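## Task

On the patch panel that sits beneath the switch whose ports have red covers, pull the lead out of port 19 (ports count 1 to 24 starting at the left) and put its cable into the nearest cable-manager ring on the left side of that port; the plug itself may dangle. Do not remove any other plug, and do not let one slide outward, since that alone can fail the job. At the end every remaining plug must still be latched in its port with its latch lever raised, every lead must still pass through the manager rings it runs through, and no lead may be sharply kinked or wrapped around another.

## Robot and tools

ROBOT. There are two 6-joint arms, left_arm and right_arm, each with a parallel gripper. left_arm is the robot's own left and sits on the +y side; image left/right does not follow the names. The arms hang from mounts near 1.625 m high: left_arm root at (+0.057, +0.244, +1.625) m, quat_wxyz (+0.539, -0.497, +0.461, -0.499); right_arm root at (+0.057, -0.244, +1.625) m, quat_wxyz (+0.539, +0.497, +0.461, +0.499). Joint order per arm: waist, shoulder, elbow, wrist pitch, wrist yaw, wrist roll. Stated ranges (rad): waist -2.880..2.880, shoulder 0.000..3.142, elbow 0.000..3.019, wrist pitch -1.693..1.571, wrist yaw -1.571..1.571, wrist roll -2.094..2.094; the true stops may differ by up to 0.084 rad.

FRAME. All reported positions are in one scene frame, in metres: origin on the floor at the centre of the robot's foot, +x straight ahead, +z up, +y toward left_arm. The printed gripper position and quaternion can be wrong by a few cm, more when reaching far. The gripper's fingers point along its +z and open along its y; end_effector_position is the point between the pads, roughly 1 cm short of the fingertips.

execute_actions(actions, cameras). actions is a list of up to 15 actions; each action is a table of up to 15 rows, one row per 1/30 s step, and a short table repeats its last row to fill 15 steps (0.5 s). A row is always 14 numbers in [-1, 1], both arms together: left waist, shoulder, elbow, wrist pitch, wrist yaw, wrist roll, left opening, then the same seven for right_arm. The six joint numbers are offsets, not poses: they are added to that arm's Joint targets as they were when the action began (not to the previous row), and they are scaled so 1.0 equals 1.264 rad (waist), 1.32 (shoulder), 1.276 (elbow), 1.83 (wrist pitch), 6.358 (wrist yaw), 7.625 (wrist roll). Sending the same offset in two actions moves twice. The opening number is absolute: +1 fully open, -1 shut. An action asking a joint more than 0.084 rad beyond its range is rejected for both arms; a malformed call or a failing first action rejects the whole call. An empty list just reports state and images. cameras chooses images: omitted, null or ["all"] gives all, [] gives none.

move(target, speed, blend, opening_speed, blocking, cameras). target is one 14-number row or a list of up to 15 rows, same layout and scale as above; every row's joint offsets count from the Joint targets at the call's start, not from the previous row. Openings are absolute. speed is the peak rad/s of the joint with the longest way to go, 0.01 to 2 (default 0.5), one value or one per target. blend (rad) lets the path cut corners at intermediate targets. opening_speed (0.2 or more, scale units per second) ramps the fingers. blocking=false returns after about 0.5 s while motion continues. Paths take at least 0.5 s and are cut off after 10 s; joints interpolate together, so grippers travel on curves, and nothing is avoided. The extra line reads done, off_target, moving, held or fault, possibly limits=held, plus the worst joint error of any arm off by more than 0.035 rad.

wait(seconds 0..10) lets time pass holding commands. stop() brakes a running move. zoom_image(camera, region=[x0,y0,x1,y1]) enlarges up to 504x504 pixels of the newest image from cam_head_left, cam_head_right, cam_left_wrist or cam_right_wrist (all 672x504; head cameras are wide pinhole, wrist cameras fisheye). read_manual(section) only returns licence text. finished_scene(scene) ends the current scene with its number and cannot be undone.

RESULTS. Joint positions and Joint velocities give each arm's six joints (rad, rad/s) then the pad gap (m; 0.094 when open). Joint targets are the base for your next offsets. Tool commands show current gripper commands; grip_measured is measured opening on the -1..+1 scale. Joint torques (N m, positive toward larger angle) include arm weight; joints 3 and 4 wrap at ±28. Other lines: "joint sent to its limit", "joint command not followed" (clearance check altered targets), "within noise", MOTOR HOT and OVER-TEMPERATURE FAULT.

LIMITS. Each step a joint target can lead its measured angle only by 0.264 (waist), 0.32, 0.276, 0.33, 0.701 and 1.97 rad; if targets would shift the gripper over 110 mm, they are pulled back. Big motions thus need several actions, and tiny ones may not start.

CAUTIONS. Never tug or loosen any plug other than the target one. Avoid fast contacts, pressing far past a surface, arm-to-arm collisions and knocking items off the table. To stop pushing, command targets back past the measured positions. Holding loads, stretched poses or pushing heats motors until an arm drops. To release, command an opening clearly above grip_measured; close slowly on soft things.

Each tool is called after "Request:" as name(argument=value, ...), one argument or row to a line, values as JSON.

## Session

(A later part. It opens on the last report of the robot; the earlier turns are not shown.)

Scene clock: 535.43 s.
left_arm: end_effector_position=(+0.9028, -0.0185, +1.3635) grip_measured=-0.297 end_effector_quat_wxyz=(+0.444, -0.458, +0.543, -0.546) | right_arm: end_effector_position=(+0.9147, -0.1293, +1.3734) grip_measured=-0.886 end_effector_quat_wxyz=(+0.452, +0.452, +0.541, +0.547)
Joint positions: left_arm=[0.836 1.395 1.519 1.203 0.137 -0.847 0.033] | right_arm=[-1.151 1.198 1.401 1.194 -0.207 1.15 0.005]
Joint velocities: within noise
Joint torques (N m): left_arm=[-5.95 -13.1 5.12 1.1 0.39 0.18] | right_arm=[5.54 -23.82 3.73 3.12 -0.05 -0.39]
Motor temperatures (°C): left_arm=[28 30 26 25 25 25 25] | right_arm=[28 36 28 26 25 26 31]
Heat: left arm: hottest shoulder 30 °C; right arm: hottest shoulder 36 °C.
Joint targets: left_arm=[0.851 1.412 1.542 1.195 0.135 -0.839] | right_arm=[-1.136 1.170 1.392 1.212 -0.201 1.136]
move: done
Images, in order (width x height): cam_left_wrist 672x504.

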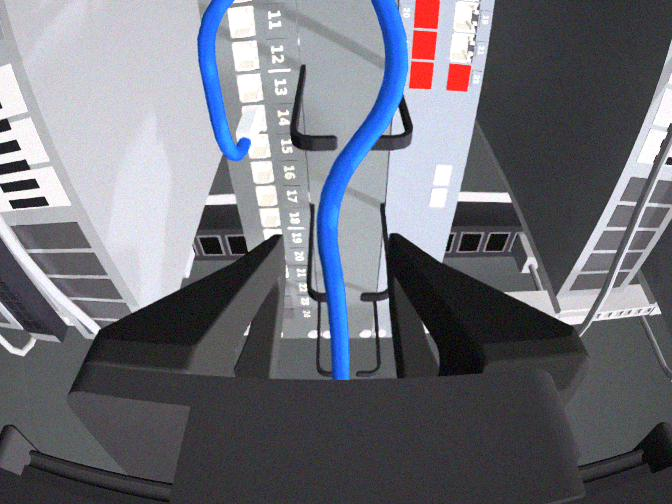

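Request:
move(
  target=[0,0.0065,0.023,-0.0113,0,0,-0.3,0,0,0,0,0,0,-1],
  speed=0.05,
  cameras=[],
)

Request:
move(
  target=[0,0,0,0,0,0,-0.85,0,0,0,0,0,0,-1],
  opening_speed=0.4,
  cameras=["cam_left_wrist","cam_head_left"],
)

Request:
zoom_image(
  camera="cam_left_wrist",
  region=[200, 160, 440, 400],
)

Scene clock: 541.80 s.
left_arm: end_effector_position=(+0.9110, -0.0190, +1.3629) grip_measured=-0.297 end_effector_quat_wxyz=(+0.444, -0.458, +0.543, -0.546) | right_arm: end_effector_position=(+0.9147, -0.1293, +1.3734) grip_measured=-0.886 end_effector_quat_wxyz=(+0.452, +0.452, +0.541, +0.547)
Joint positions: left_arm=[0.836 1.403 1.548 1.182 0.137 -0.847 0.033] | right_arm=[-1.151 1.198 1.401 1.194 -0.207 1.15 0.005]
Joint velocities: within noise
Joint torques (N m): left_arm=[-6.12 -13.04 5.2 1.02 0.39 0.17] | right_arm=[5.66 -23.77 3.78 3.07 -0.05 -0.38]
Motor temperatures (°C): left_arm=[28 30 26 25 25 25 25] | right_arm=[28 36 28 26 25 26 31]
Heat: left arm: hottest shoulder 30 °C; right arm: hottest shoulder 36 °C.
Joint targets: left_arm=[0.851 1.420 1.571 1.175 0.135 -0.839] | right_arm=[-1.136 1.170 1.392 1.212 -0.201 1.136]
move: done
No camera images: "cameras" was empty.

Scene clock: 543.50 s.
left_arm: end_effector_position=(+0.9110, -0.0192, +1.3626) grip_measured=-0.846 end_effector_quat_wxyz=(+0.444, -0.458, +0.543, -0.546) | right_arm: end_effector_position=(+0.9147, -0.1293, +1.3734) grip_measured=-0.886 end_effector_quat_wxyz=(+0.452, +0.452, +0.541, +0.547)
Joint positions: left_arm=[0.836 1.404 1.549 1.182 0.137 -0.847 0.007] | right_arm=[-1.151 1.198 1.401 1.194 -0.207 1.15 0.005]
Joint velocities: within noise
Joint torques (N m): left_arm=[-6.01 -13.33 5.18 1.03 0.42 0.19] | right_arm=[5.6 -23.65 3.75 3.06 -0.05 -0.37]
Motor temperatures (°C): left_arm=[28 30 26 25 25 25 25] | right_arm=[28 36 28 26 25 26 31]
Heat: left arm: hottest shoulder 30 °C; right arm: hottest shoulder 36 °C.
Joint targets: left_arm=[0.851 1.421 1.572 1.175 0.135 -0.839] | right_arm=[-1.136 1.170 1.392 1.212 -0.201 1.136]
move: done
Images, in order (width x height): cam_head_left 672x504, cam_left_wrist 672x504.

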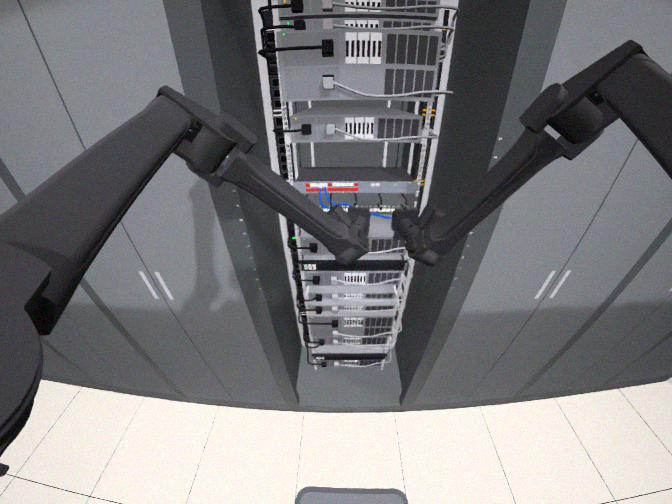

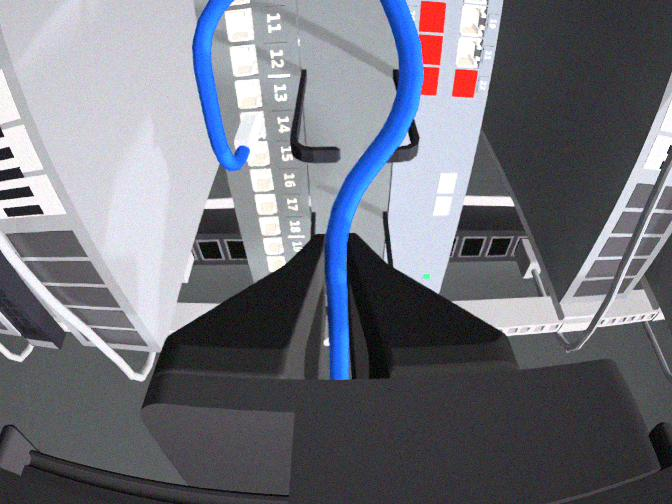

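Scaled by 2.100 from the camera's 672x504 image, which has a finer 960x720 frame.

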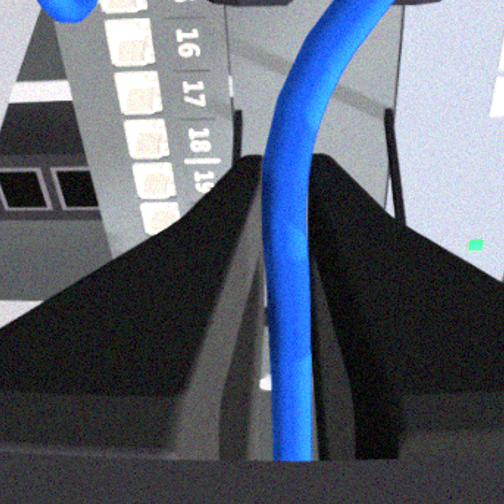

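Request:
move(
  target=[0,0,0,0,0,0,-1,0,0,0,0,0,0,-1],
  opening_speed=0.3,
  cameras=["cam_left_wrist"],
)

Request:
zoom_image(
  camera="cam_left_wrist",
  region=[240, 160, 440, 360],
)

Scene clock: 549.00 s.
left_arm: end_effector_position=(+0.9110, -0.0192, +1.3626) grip_measured=-0.899 end_effector_quat_wxyz=(+0.444, -0.458, +0.543, -0.546) | right_arm: end_effector_position=(+0.9147, -0.1294, +1.3734) grip_measured=-0.886 end_effector_quat_wxyz=(+0.452, +0.452, +0.541, +0.547)
Joint positions: left_arm=[0.836 1.404 1.549 1.182 0.137 -0.847 0.005] | right_arm=[-1.151 1.198 1.401 1.194 -0.207 1.15 0.005]
Joint velocities: within noise
Joint torques (N m): left_arm=[-5.89 -13.16 5.15 1.07 0.41 0.18] | right_arm=[5.6 -23.88 3.78 3.12 -0.06 -0.36]
Motor temperatures (°C): left_arm=[28 30 26 25 25 25 25] | right_arm=[28 36 28 26 25 26 31]
Heat: left arm: hottest shoulder 30 °C; right arm: hottest shoulder 36 °C.
Joint targets: left_arm=[0.851 1.421 1.571 1.175 0.135 -0.839] | right_arm=[-1.136 1.170 1.392 1.212 -0.201 1.136]
move: done
Images, in order (width x height): cam_left_wrist 672x504.

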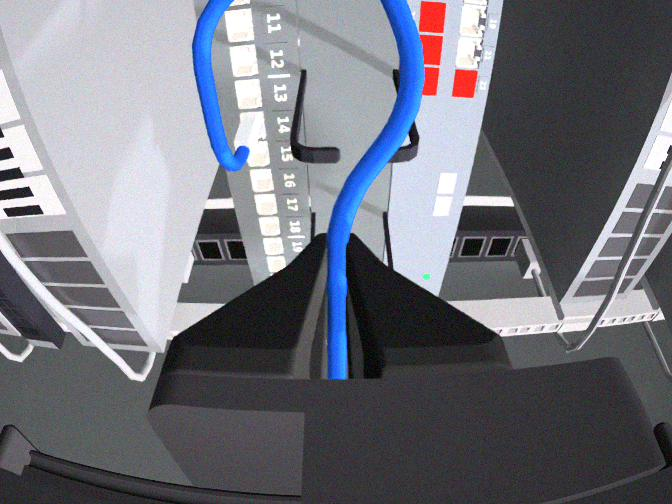

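Scaled by 2.520 from the camera's 672x504 image, which has a finer 960x720 frame.

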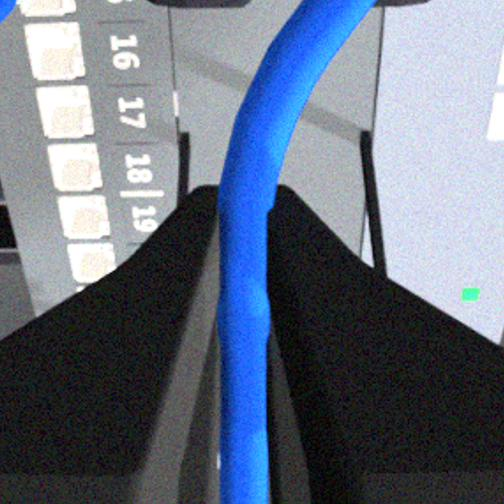

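Request:
move(
  target=[0,0,0,0,0,0,-1,0,0,0,0,0,0,-0.6],
  opening_speed=0.3,
  cameras=["cam_left_wrist","cam_right_wrist"],
)

Request:
wait(
  seconds=1,
  cameras=["cam_right_wrist"],
)

Scene clock: 560.97 s.
left_arm: end_effector_position=(+0.9121, -0.0184, +1.3630) grip_measured=-0.900 end_effector_quat_wxyz=(+0.445, -0.458, +0.542, -0.546) | right_arm: end_effector_position=(+0.9156, -0.1308, +1.3754) grip_measured=-0.603 end_effector_quat_wxyz=(+0.454, +0.452, +0.539, +0.546)
Joint positions: left_arm=[0.836 1.404 1.551 1.182 0.135 -0.847 0.005] | right_arm=[-1.151 1.195 1.401 1.195 -0.204 1.15 0.019]
Joint velocities: within noise
Joint torques (N m): left_arm=[-6.42 -12.92 5 1.01 0.47 0.16] | right_arm=[5.48 -23.59 3.79 3.06 -0.15 -0.38]
Motor temperatures (°C): left_arm=[28 30 26 25 25 25 26] | right_arm=[28 36 27 26 25 26 31]
Heat: left arm: hottest shoulder 30 °C; right arm: hottest shoulder 36 °C.
Joint targets: left_arm=[0.851 1.421 1.571 1.175 0.135 -0.839] | right_arm=[-1.136 1.170 1.392 1.212 -0.201 1.136]
move: done
Images, in order (width x height): cam_left_wrist 672x504, cam_right_wrist 672x504.

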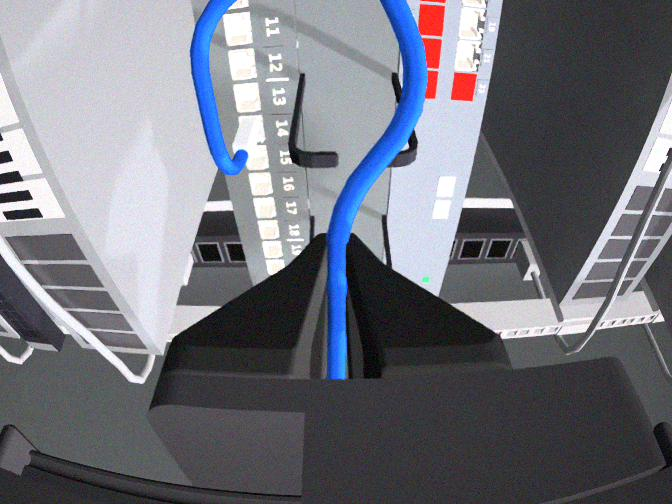

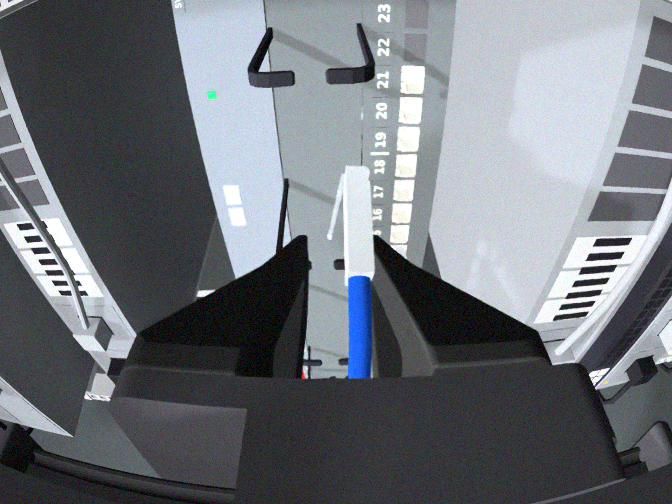

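Scene clock: 561.97 s.
left_arm: end_effector_position=(+0.9121, -0.0184, +1.3630) grip_measured=-0.900 end_effector_quat_wxyz=(+0.445, -0.458, +0.542, -0.546) | right_arm: end_effector_position=(+0.9156, -0.1308, +1.3754) grip_measured=-0.602 end_effector_quat_wxyz=(+0.454, +0.452, +0.539, +0.546)
Joint positions: left_arm=[0.836 1.404 1.551 1.182 0.135 -0.847 0.005] | right_arm=[-1.151 1.195 1.401 1.195 -0.204 1.15 0.019]
Joint velocities: within noise
Joint torques (N m): left_arm=[-6.12 -13.33 4.98 0.92 0.49 0.17] | right_arm=[5.36 -23.59 3.85 3.08 -0.15 -0.37]
Motor temperatures (°C): left_arm=[28 30 26 25 25 25 26] | right_arm=[28 36 27 26 25 26 31]
Heat: left arm: hottest shoulder 30 °C; right arm: hottest shoulder 36 °C.
Joint targets: left_arm=[0.851 1.421 1.571 1.175 0.135 -0.839] | right_arm=[-1.136 1.170 1.392 1.212 -0.201 1.136]
Tool commands: left_gripper/opening=-1.0 right_gripper/opening=-0.6
wait: 1.00 s; at rest by 0.17 s
Images, in order (width x height): cam_right_wrist 672x504.

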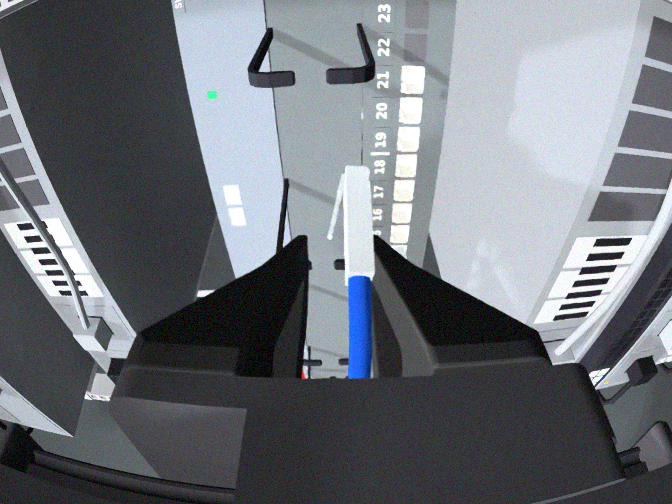

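Request:
move(
  target=[
    [0,0,0,0,0,0,-1,0,0,0,0,0,0,-0.1],
    [0,0,0,0,0,0,-1,-0.0854,-0.0591,-0.2382,0.1328,-0.0009,0.0117,-0.1],
  ],
  opening_speed=0.5,
  speed=0.2,
)

Request:
zoom_image(
  camera="cam_head_left",
  region=[290, 170, 450, 270],
)

Request:
zoom_image(
  camera="cam_right_wrist",
  region=[200, 140, 440, 380],
)

Scene clock: 569.13 s.
left_arm: end_effector_position=(+0.9121, -0.0184, +1.3630) grip_measured=-0.900 end_effector_quat_wxyz=(+0.445, -0.458, +0.542, -0.546) | right_arm: end_effector_position=(+0.8208, -0.1562, +1.3796) grip_measured=-0.102 end_effector_quat_wxyz=(+0.460, +0.453, +0.541, +0.539)
Joint positions: left_arm=[0.836 1.404 1.551 1.182 0.135 -0.847 0.005] | right_arm=[-1.225 1.117 1.097 1.437 -0.204 1.211 0.042]
Joint velocities: within noise
Joint torques (N m): left_arm=[-5.95 -13.63 5.09 0.98 0.46 0.16] | right_arm=[1.32 -21.19 1.65 3.18 -0.33 -0.12]
Motor temperatures (°C): left_arm=[28 30 26 25 25 25 26] | right_arm=[28 37 27 26 25 26 30]
Heat: left arm: hottest shoulder 30 °C; right arm: hottest shoulder 37 °C.
Joint targets: left_arm=[0.851 1.421 1.571 1.175 0.135 -0.839] | right_arm=[-1.244 1.092 1.089 1.455 -0.207 1.225]
move: done

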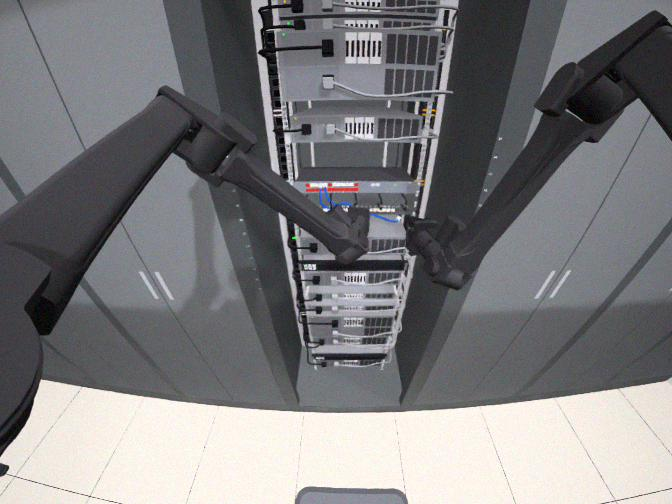

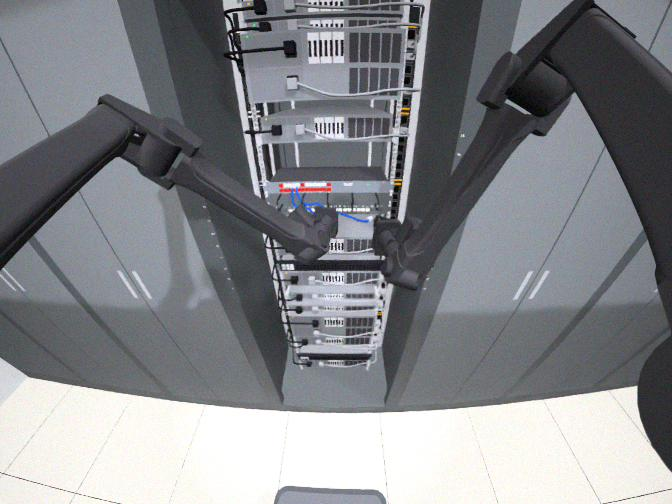

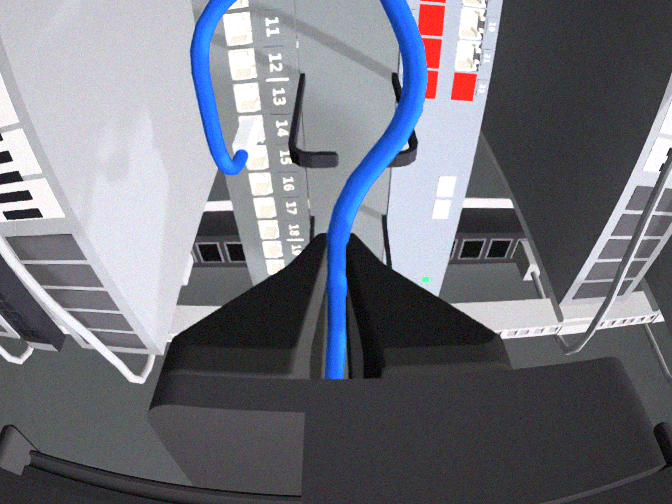

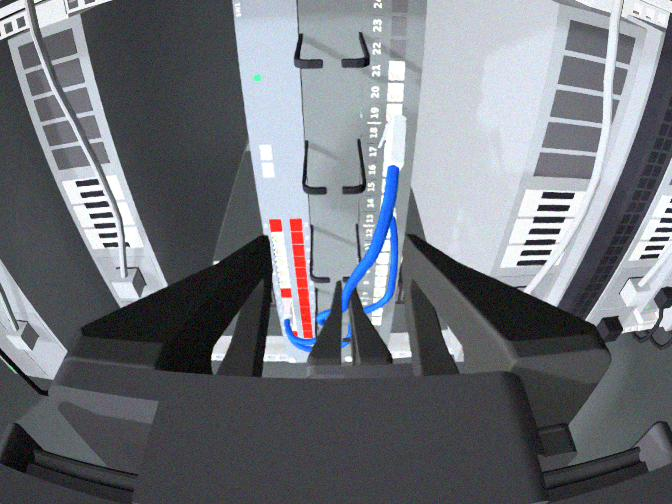

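Scaled by 3.150 from the camera's 672x504 image, which has a finer 960x720 frame.

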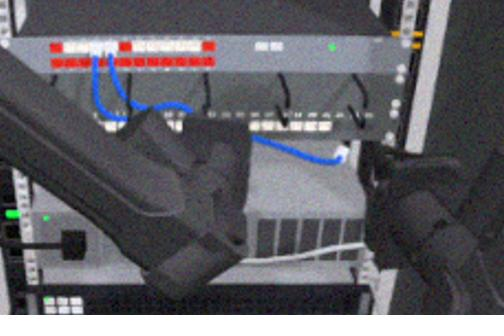

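Scaled by 2.100 from the camera's 672x504 image, which has a finer 960x720 frame.

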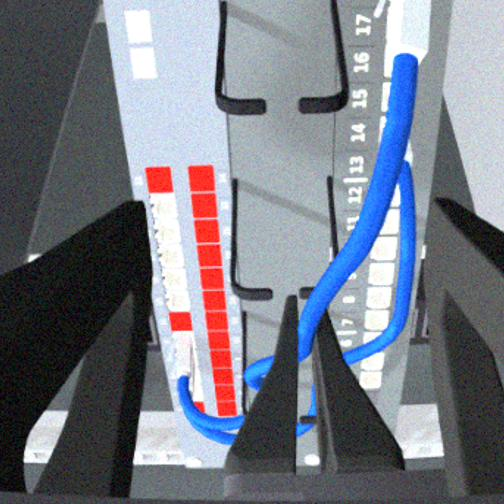

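Request:
move(
  target=[0,0,0,0,0,0,-1,0.1369,0.097,0.1607,-0.0749,0.0038,-0.0202,-0.1],
  speed=0.12,
)

Request:
zoom_image(
  camera="cam_right_wrist",
  region=[200, 140, 440, 380],
)

Scene clock: 607.63 s.
left_arm: end_effector_position=(+0.9121, -0.0184, +1.3630) grip_measured=-0.900 end_effector_quat_wxyz=(+0.445, -0.458, +0.542, -0.546) | right_arm: end_effector_position=(+0.8658, -0.1059, +1.3712) grip_measured=-0.102 end_effector_quat_wxyz=(+0.457, +0.454, +0.538, +0.543)
Joint positions: left_arm=[0.836 1.404 1.551 1.182 0.135 -0.847 0.005] | right_arm=[-1.091 1.201 1.268 1.325 -0.186 1.086 0.042]
Joint velocities: within noise
Joint torques (N m): left_arm=[-5.71 -13.33 4.96 0.95 0.49 0.18] | right_arm=[6.48 -17.85 5.61 2.02 -0.17 -0.41]
Motor temperatures (°C): left_arm=[28 30 26 25 25 25 27] | right_arm=[28 36 27 26 25 26 29]
Heat: left arm: hottest shoulder 30 °C; right arm: hottest shoulder 36 °C.
Joint targets: left_arm=[0.851 1.421 1.571 1.175 0.135 -0.839] | right_arm=[-1.071 1.220 1.294 1.318 -0.183 1.071]
move: done

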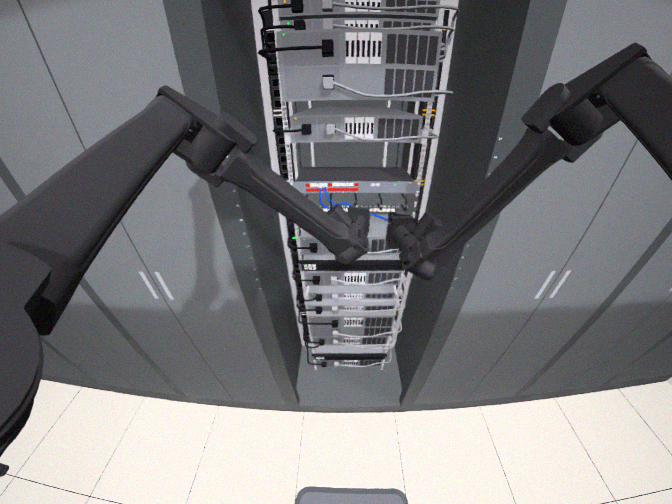

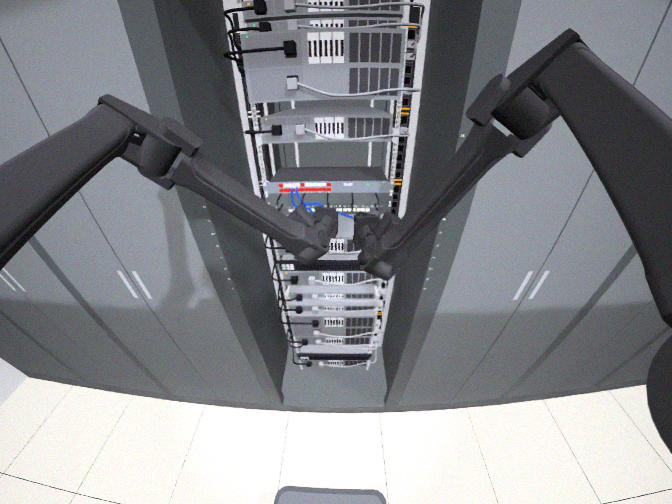

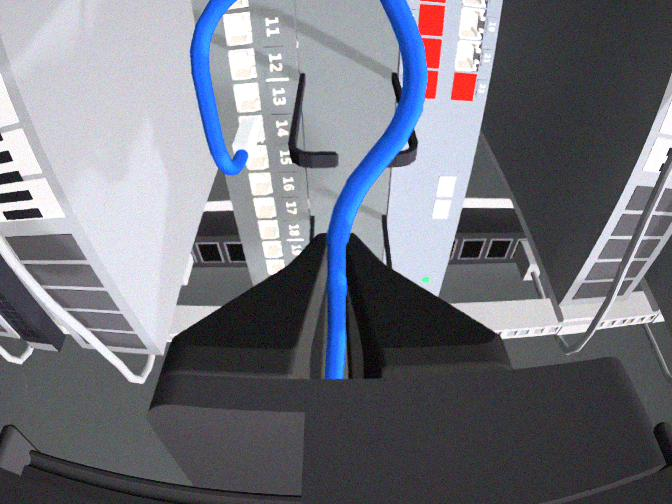

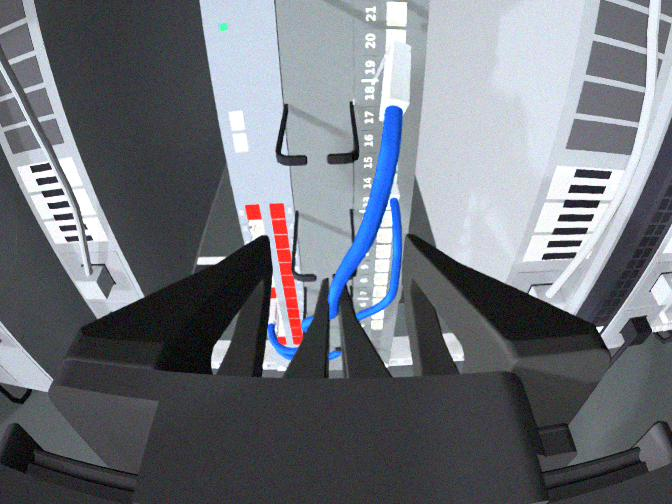

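Scaled by 2.100 from the camera's 672x504 image, which has a finer 960x720 frame.

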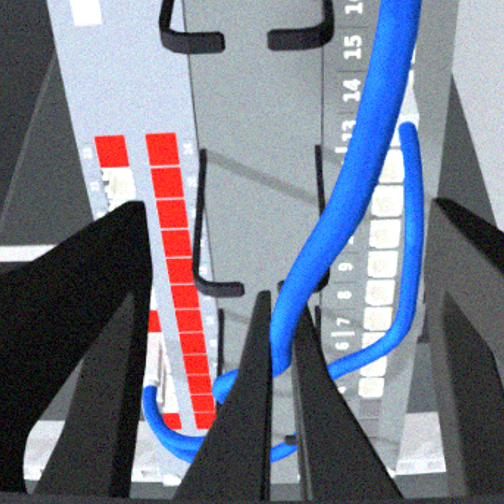

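Request:
move(
  target=[0,0,0,0,0,0,-1,0,0.0322,0.0651,-0.0222,0,0,-0.1],
  speed=0.07,
  cameras=["cam_right_wrist"],
)

Request:
zoom_image(
  camera="cam_right_wrist",
  region=[200, 140, 440, 380],
)

Scene clock: 618.43 s.
left_arm: end_effector_position=(+0.9121, -0.0184, +1.3630) grip_measured=-0.900 end_effector_quat_wxyz=(+0.445, -0.458, +0.542, -0.546) | right_arm: end_effector_position=(+0.8851, -0.1008, +1.3600) grip_measured=-0.102 end_effector_quat_wxyz=(+0.457, +0.454, +0.539, +0.543)
Joint positions: left_arm=[0.836 1.404 1.551 1.182 0.135 -0.847 0.005] | right_arm=[-1.091 1.241 1.349 1.285 -0.186 1.085 0.042]
Joint velocities: within noise
Joint torques (N m): left_arm=[-6.18 -13.22 4.9 1.05 0.5 0.17] | right_arm=[6.89 -18.32 6.23 2.11 -0.17 -0.37]
Motor temperatures (°C): left_arm=[28 30 26 25 25 25 27] | right_arm=[28 36 27 26 25 26 29]
Heat: left arm: hottest shoulder 30 °C; right arm: hottest shoulder 36 °C.
Joint targets: left_arm=[0.851 1.421 1.571 1.175 0.135 -0.839] | right_arm=[-1.071 1.262 1.377 1.277 -0.183 1.071]
move: done
Images, in order (width x height): cam_right_wrist 672x504.

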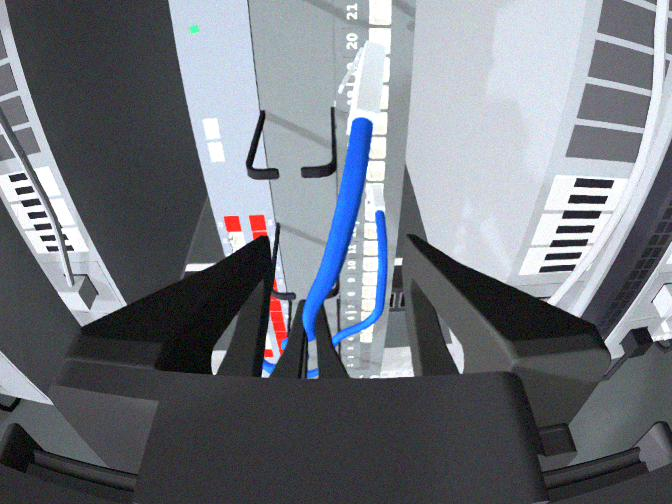

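Scaled by 2.100 from the camera's 672x504 image, which has a finer 960x720 frame.

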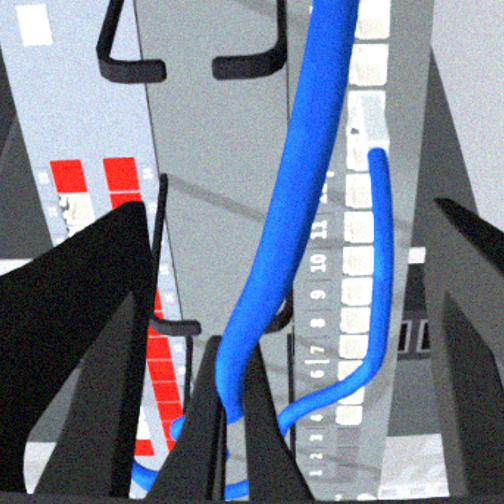

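Request:
move(
  target=[0,0,0,0,0,0,-1,0,0.0053,0.0246,-0.0133,0,0,-0.3],
  speed=0.06,
  cameras=["cam_right_wrist"],
)

Request:
move(
  target=[0,0,0,0,0,0,-1,0,0,0,0,0,0,-0.8],
  opening_speed=0.4,
  cameras=["cam_right_wrist"],
)

Request:
zoom_image(
  camera="cam_right_wrist",
  region=[240, 140, 440, 340],
)

Scene clock: 626.77 s.
left_arm: end_effector_position=(+0.9121, -0.0184, +1.3630) grip_measured=-0.900 end_effector_quat_wxyz=(+0.445, -0.458, +0.542, -0.546) | right_arm: end_effector_position=(+0.8950, -0.1011, +1.3599) grip_measured=-0.298 end_effector_quat_wxyz=(+0.458, +0.454, +0.539, +0.543)
Joint positions: left_arm=[0.836 1.404 1.551 1.182 0.135 -0.847 0.005] | right_arm=[-1.091 1.248 1.379 1.261 -0.186 1.085 0.033]
Joint velocities: within noise
Joint torques (N m): left_arm=[-5.95 -13.63 4.89 0.94 0.49 0.16] | right_arm=[7.06 -18.55 6.48 2.11 -0.17 -0.38]
Motor temperatures (°C): left_arm=[28 30 26 25 25 25 27] | right_arm=[28 36 28 26 25 26 29]
Heat: left arm: hottest shoulder 30 °C; right arm: hottest shoulder 36 °C.
Joint targets: left_arm=[0.851 1.421 1.571 1.175 0.135 -0.839] | right_arm=[-1.071 1.269 1.408 1.253 -0.183 1.071]
move: done
Images, in order (width x height): cam_right_wrist 672x504.

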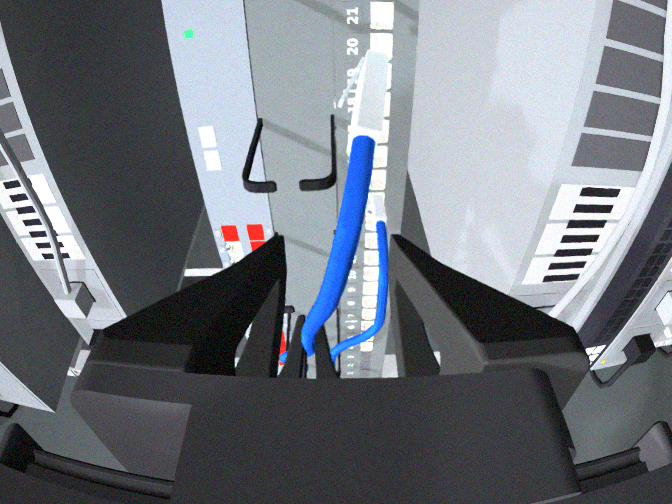

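Scene clock: 628.33 s.
left_arm: end_effector_position=(+0.9122, -0.0184, +1.3630) grip_measured=-0.900 end_effector_quat_wxyz=(+0.445, -0.458, +0.542, -0.545) | right_arm: end_effector_position=(+0.8950, -0.1009, +1.3595) grip_measured=-0.797 end_effector_quat_wxyz=(+0.457, +0.454, +0.539, +0.543)
Joint positions: left_arm=[0.836 1.404 1.551 1.182 0.134 -0.847 0.005] | right_arm=[-1.091 1.248 1.38 1.26 -0.186 1.085 0.01]
Joint velocities: within noise
Joint torques (N m): left_arm=[-6.12 -13.22 4.92 0.92 0.49 0.15] | right_arm=[7.06 -18.43 6.45 2.07 -0.18 -0.37]
Motor temperatures (°C): left_arm=[28 30 26 25 25 25 27] | right_arm=[28 35 28 26 25 26 29]
Heat: left arm: hottest shoulder 30 °C; right arm: hottest shoulder 35 °C.
Joint targets: left_arm=[0.851 1.421 1.571 1.175 0.135 -0.839] | right_arm=[-1.071 1.270 1.408 1.253 -0.183 1.071]
move: done
Images, in order (width x height): cam_right_wrist 672x504.

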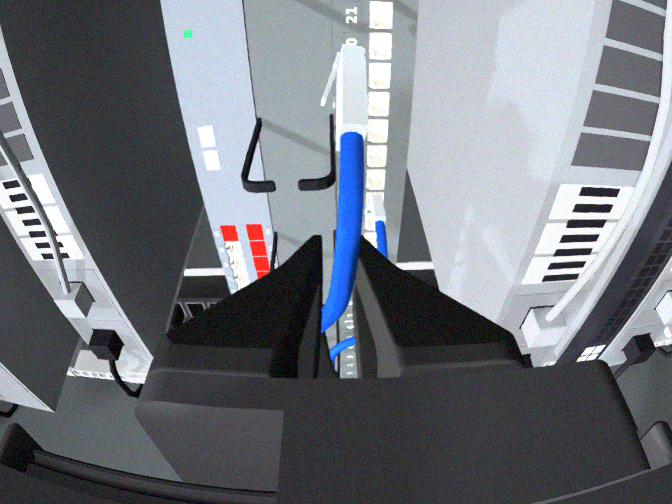

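Scaled by 2.520 from the camera's 672x504 image, which has a finer 960x720 frame.

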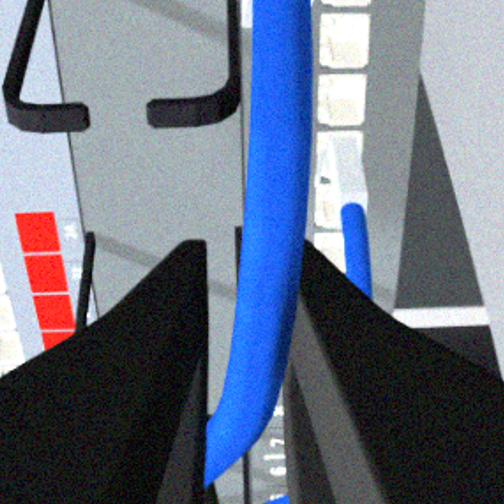

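Request:
move(
  target=[0,0,0,0,0,0,-1,0,0,0,0,0,0,-1],
  opening_speed=0.3,
)

Request:
zoom_image(
  camera="cam_right_wrist",
  region=[200, 20, 440, 340],
)

Request:
zoom_image(
  camera="cam_head_left",
  region=[320, 180, 450, 260],
)

Request:
zoom_image(
  camera="cam_head_right",
  region=[290, 180, 420, 260],
)

Scene clock: 632.43 s.
left_arm: end_effector_position=(+0.9122, -0.0182, +1.3628) grip_measured=-0.900 end_effector_quat_wxyz=(+0.446, -0.458, +0.543, -0.545) | right_arm: end_effector_position=(+0.8955, -0.1010, +1.3599) grip_measured=-0.919 end_effector_quat_wxyz=(+0.458, +0.454, +0.538, +0.543)
Joint positions: left_arm=[0.837 1.404 1.551 1.182 0.134 -0.846 0.005] | right_arm=[-1.091 1.248 1.381 1.26 -0.186 1.085 0.004]
Joint velocities: within noise
Joint torques (N m): left_arm=[-6.07 -13.16 4.97 0.9 0.51 0.15] | right_arm=[6.95 -18.26 6.27 2.14 -0.18 -0.37]
Motor temperatures (°C): left_arm=[28 30 26 25 25 25 27] | right_arm=[28 35 28 26 25 26 29]
Heat: left arm: hottest shoulder 30 °C; right arm: hottest shoulder 35 °C.
Joint targets: left_arm=[0.851 1.421 1.571 1.175 0.135 -0.839] | right_arm=[-1.071 1.270 1.408 1.253 -0.183 1.071]
move: done

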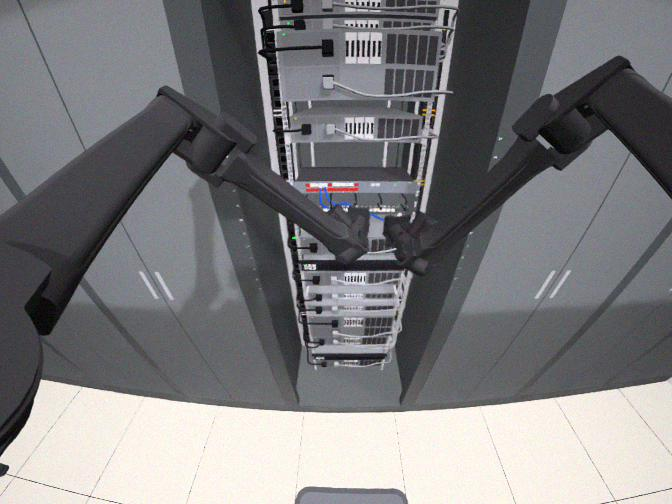

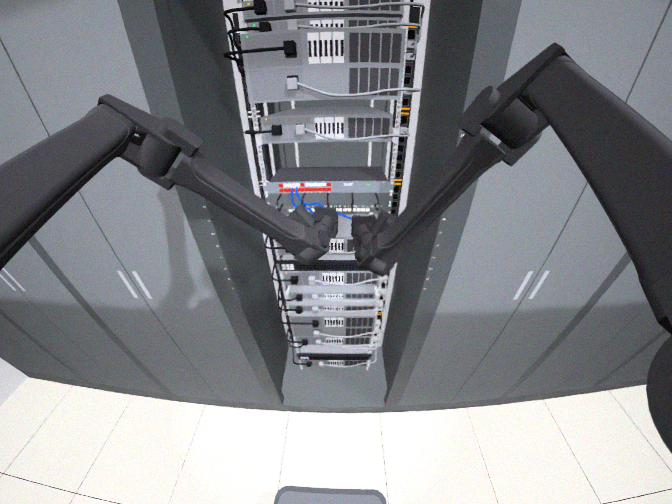

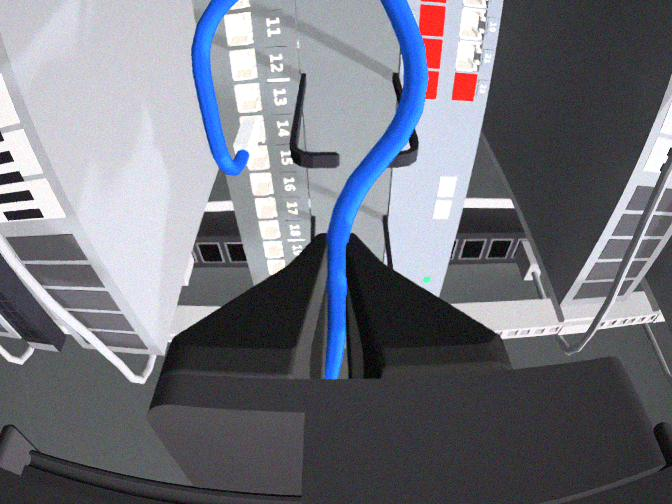

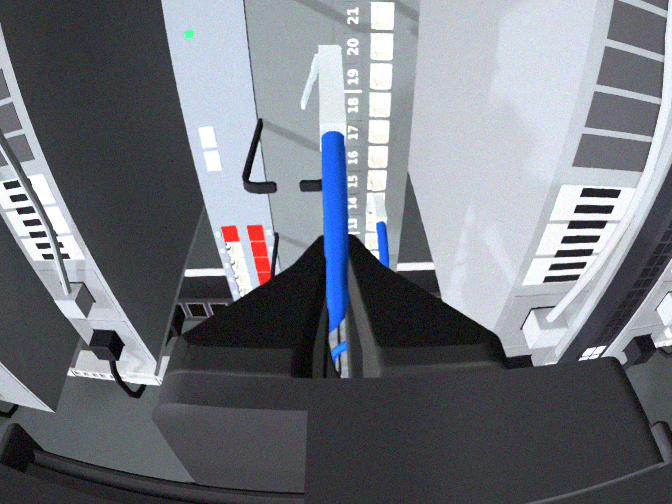

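Scaled by 1.575 from the camera's 672x504 image, which has a finer 960x720 frame.

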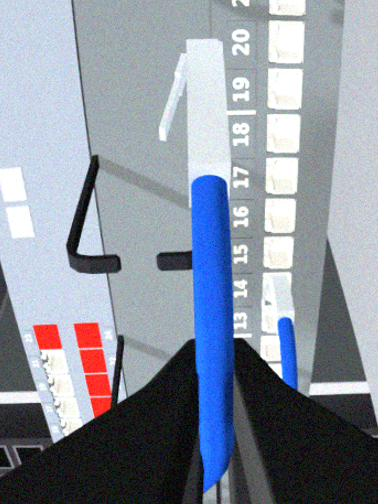

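Scaled by 3.877 from the camera's 672x504 image, which has a finer 960x720 frame.

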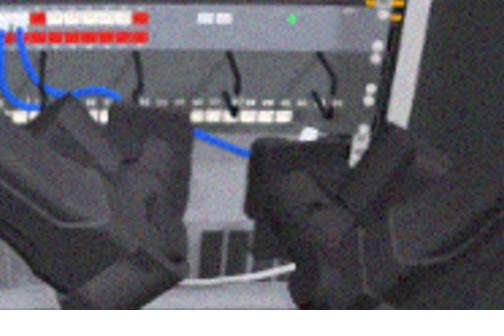

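Scaled by 3.877 from the camera's 672x504 image, which has a finer 960x720 frame.

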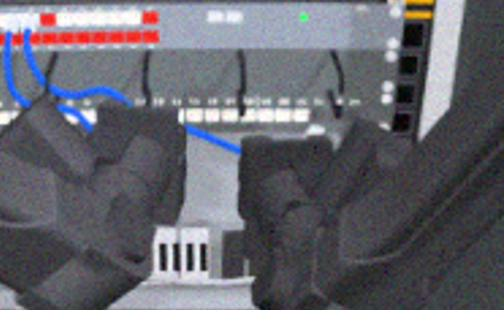

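Request:
move(
  target=[0,0,0,0,0,0,-1,0,0,0,0,0,0,-0.3],
  opening_speed=0.4,
  cameras=["cam_right_wrist"],
)

Request:
zoom_image(
  camera="cam_right_wrist",
  region=[240, 20, 440, 260],
)

Scene clock: 665.23 s.
left_arm: end_effector_position=(+0.9122, -0.0180, +1.3627) grip_measured=-0.900 end_effector_quat_wxyz=(+0.446, -0.458, +0.543, -0.545) | right_arm: end_effector_position=(+0.8958, -0.1011, +1.3601) grip_measured=-0.303 end_effector_quat_wxyz=(+0.458, +0.453, +0.538, +0.543)
Joint positions: left_arm=[0.837 1.404 1.551 1.182 0.133 -0.846 0.005] | right_arm=[-1.091 1.248 1.382 1.26 -0.186 1.085 0.033]
Joint velocities: within noise
Joint torques (N m): left_arm=[-6.24 -13.51 5 0.98 0.5 0.15] | right_arm=[7 -18.49 6.26 2.14 -0.19 -0.37]
Motor temperatures (°C): left_arm=[28 30 26 25 25 25 27] | right_arm=[28 33 29 26 25 26 30]
Heat: left arm: hottest shoulder 30 °C; right arm: hottest shoulder 33 °C.
Joint targets: left_arm=[0.851 1.421 1.571 1.175 0.134 -0.839] | right_arm=[-1.071 1.270 1.408 1.253 -0.183 1.071]
move: done
Images, in order (width x height): cam_right_wrist 672x504.

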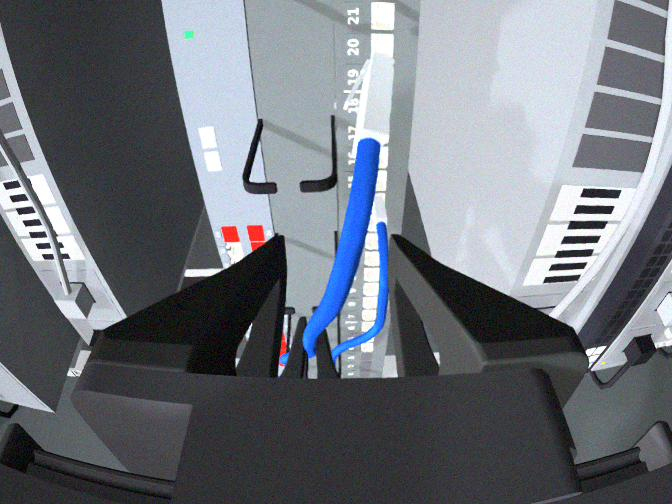

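Scaled by 2.100 from the camera's 672x504 image, which has a finer 960x720 frame.

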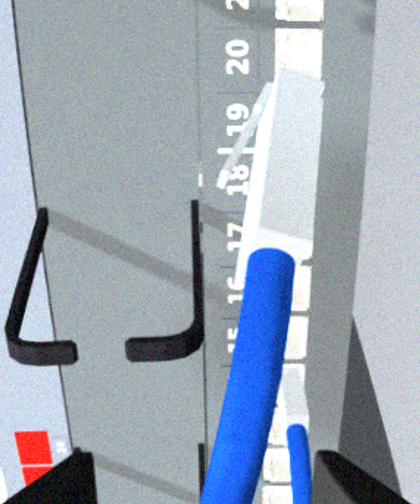

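Request:
move(
  target=[0,0,0,0,0,0,-1,-0.0593,0,0.0162,-0.0126,0,0,-0.3],
  speed=0.06,
  cameras=["cam_right_wrist"],
)

Request:
zoom_image(
  camera="cam_right_wrist",
  region=[240, 60, 440, 300],
)

Scene clock: 701.47 s.
left_arm: end_effector_position=(+0.9122, -0.0180, +1.3627) grip_measured=-0.900 end_effector_quat_wxyz=(+0.446, -0.458, +0.543, -0.545) | right_arm: end_effector_position=(+0.9013, -0.1127, +1.3529) grip_measured=-0.302 end_effector_quat_wxyz=(+0.464, +0.448, +0.549, +0.532)
Joint positions: left_arm=[0.837 1.404 1.551 1.182 0.133 -0.846 0.005] | right_arm=[-1.126 1.249 1.398 1.238 -0.186 1.085 0.033]
Joint velocities: within noise
Joint torques (N m): left_arm=[-5.95 -13.04 4.96 1.03 0.5 0.16] | right_arm=[3.02 -18.9 6.87 2.22 -0.18 -0.37]
Motor temperatures (°C): left_arm=[28 30 26 25 25 25 27] | right_arm=[28 33 29 26 25 26 29]
Heat: left arm: hottest shoulder 30 °C; right arm: hottest shoulder 33 °C.
Joint targets: left_arm=[0.851 1.421 1.571 1.175 0.134 -0.839] | right_arm=[-1.146 1.269 1.429 1.230 -0.183 1.071]
move: done
Images, in order (width x height): cam_right_wrist 672x504.

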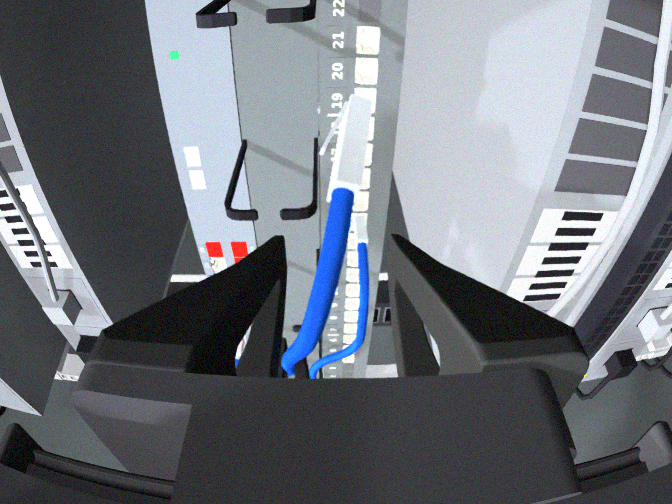

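Scaled by 2.100 from the camera's 672x504 image, which has a finer 960x720 frame.

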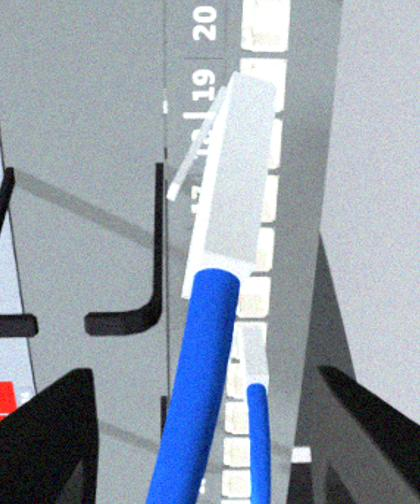

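Request:
move(
  target=[0,0,0,0,0,0,-1,0,0,0,0,0,0,-1],
  opening_speed=0.4,
)

Request:
zoom_image(
  camera="cam_right_wrist",
  region=[240, 60, 440, 300],
)

Scene clock: 707.37 s.
left_arm: end_effector_position=(+0.9122, -0.0180, +1.3627) grip_measured=-0.900 end_effector_quat_wxyz=(+0.446, -0.458, +0.543, -0.545) | right_arm: end_effector_position=(+0.9019, -0.1129, +1.3531) grip_measured=-0.928 end_effector_quat_wxyz=(+0.464, +0.448, +0.549, +0.532)
Joint positions: left_arm=[0.837 1.404 1.551 1.182 0.133 -0.846 0.005] | right_arm=[-1.126 1.249 1.4 1.236 -0.186 1.085 0.003]
Joint velocities: within noise
Joint torques (N m): left_arm=[-6.07 -13.04 4.93 1.01 0.53 0.15] | right_arm=[3.02 -19.14 6.69 2.1 -0.16 -0.37]
Motor temperatures (°C): left_arm=[28 30 26 25 25 25 28] | right_arm=[28 33 29 26 25 26 29]
Heat: left arm: hottest shoulder 30 °C; right arm: hottest shoulder 33 °C.
Joint targets: left_arm=[0.851 1.421 1.571 1.175 0.135 -0.839] | right_arm=[-1.146 1.269 1.429 1.230 -0.183 1.071]
move: done

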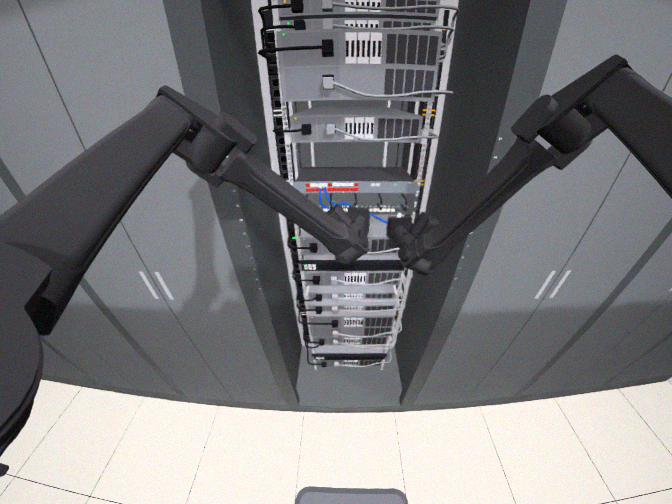

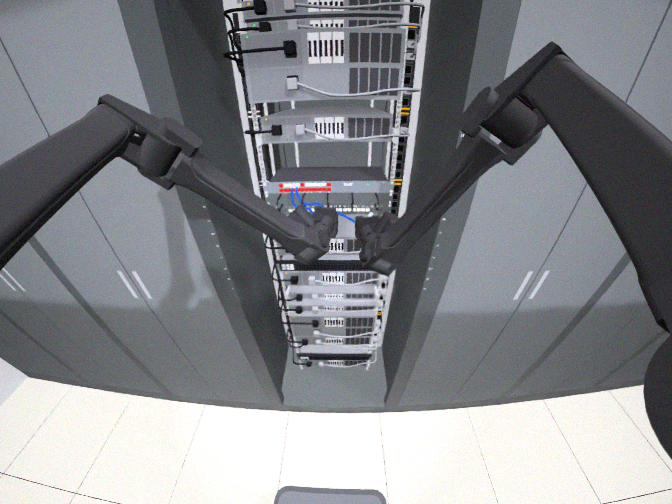

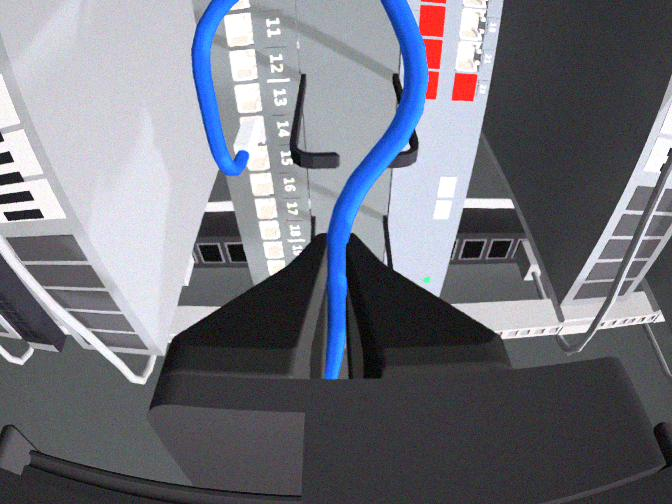

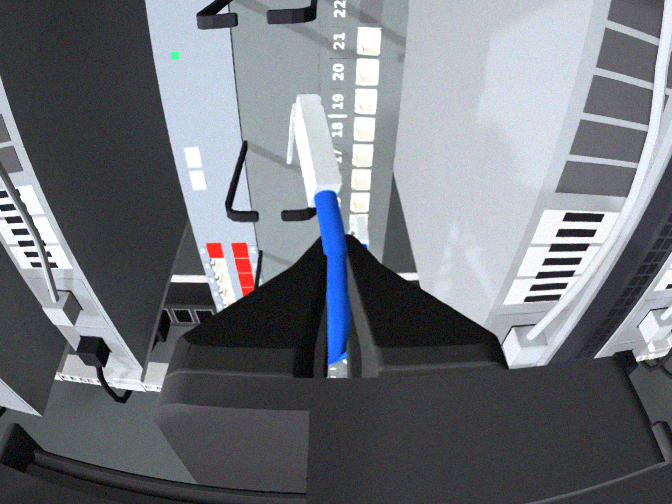

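Scaled by 2.100 from the camera's 672x504 image, which has a finer 960x720 frame.

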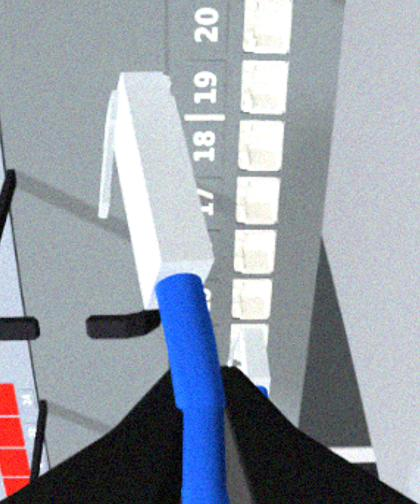

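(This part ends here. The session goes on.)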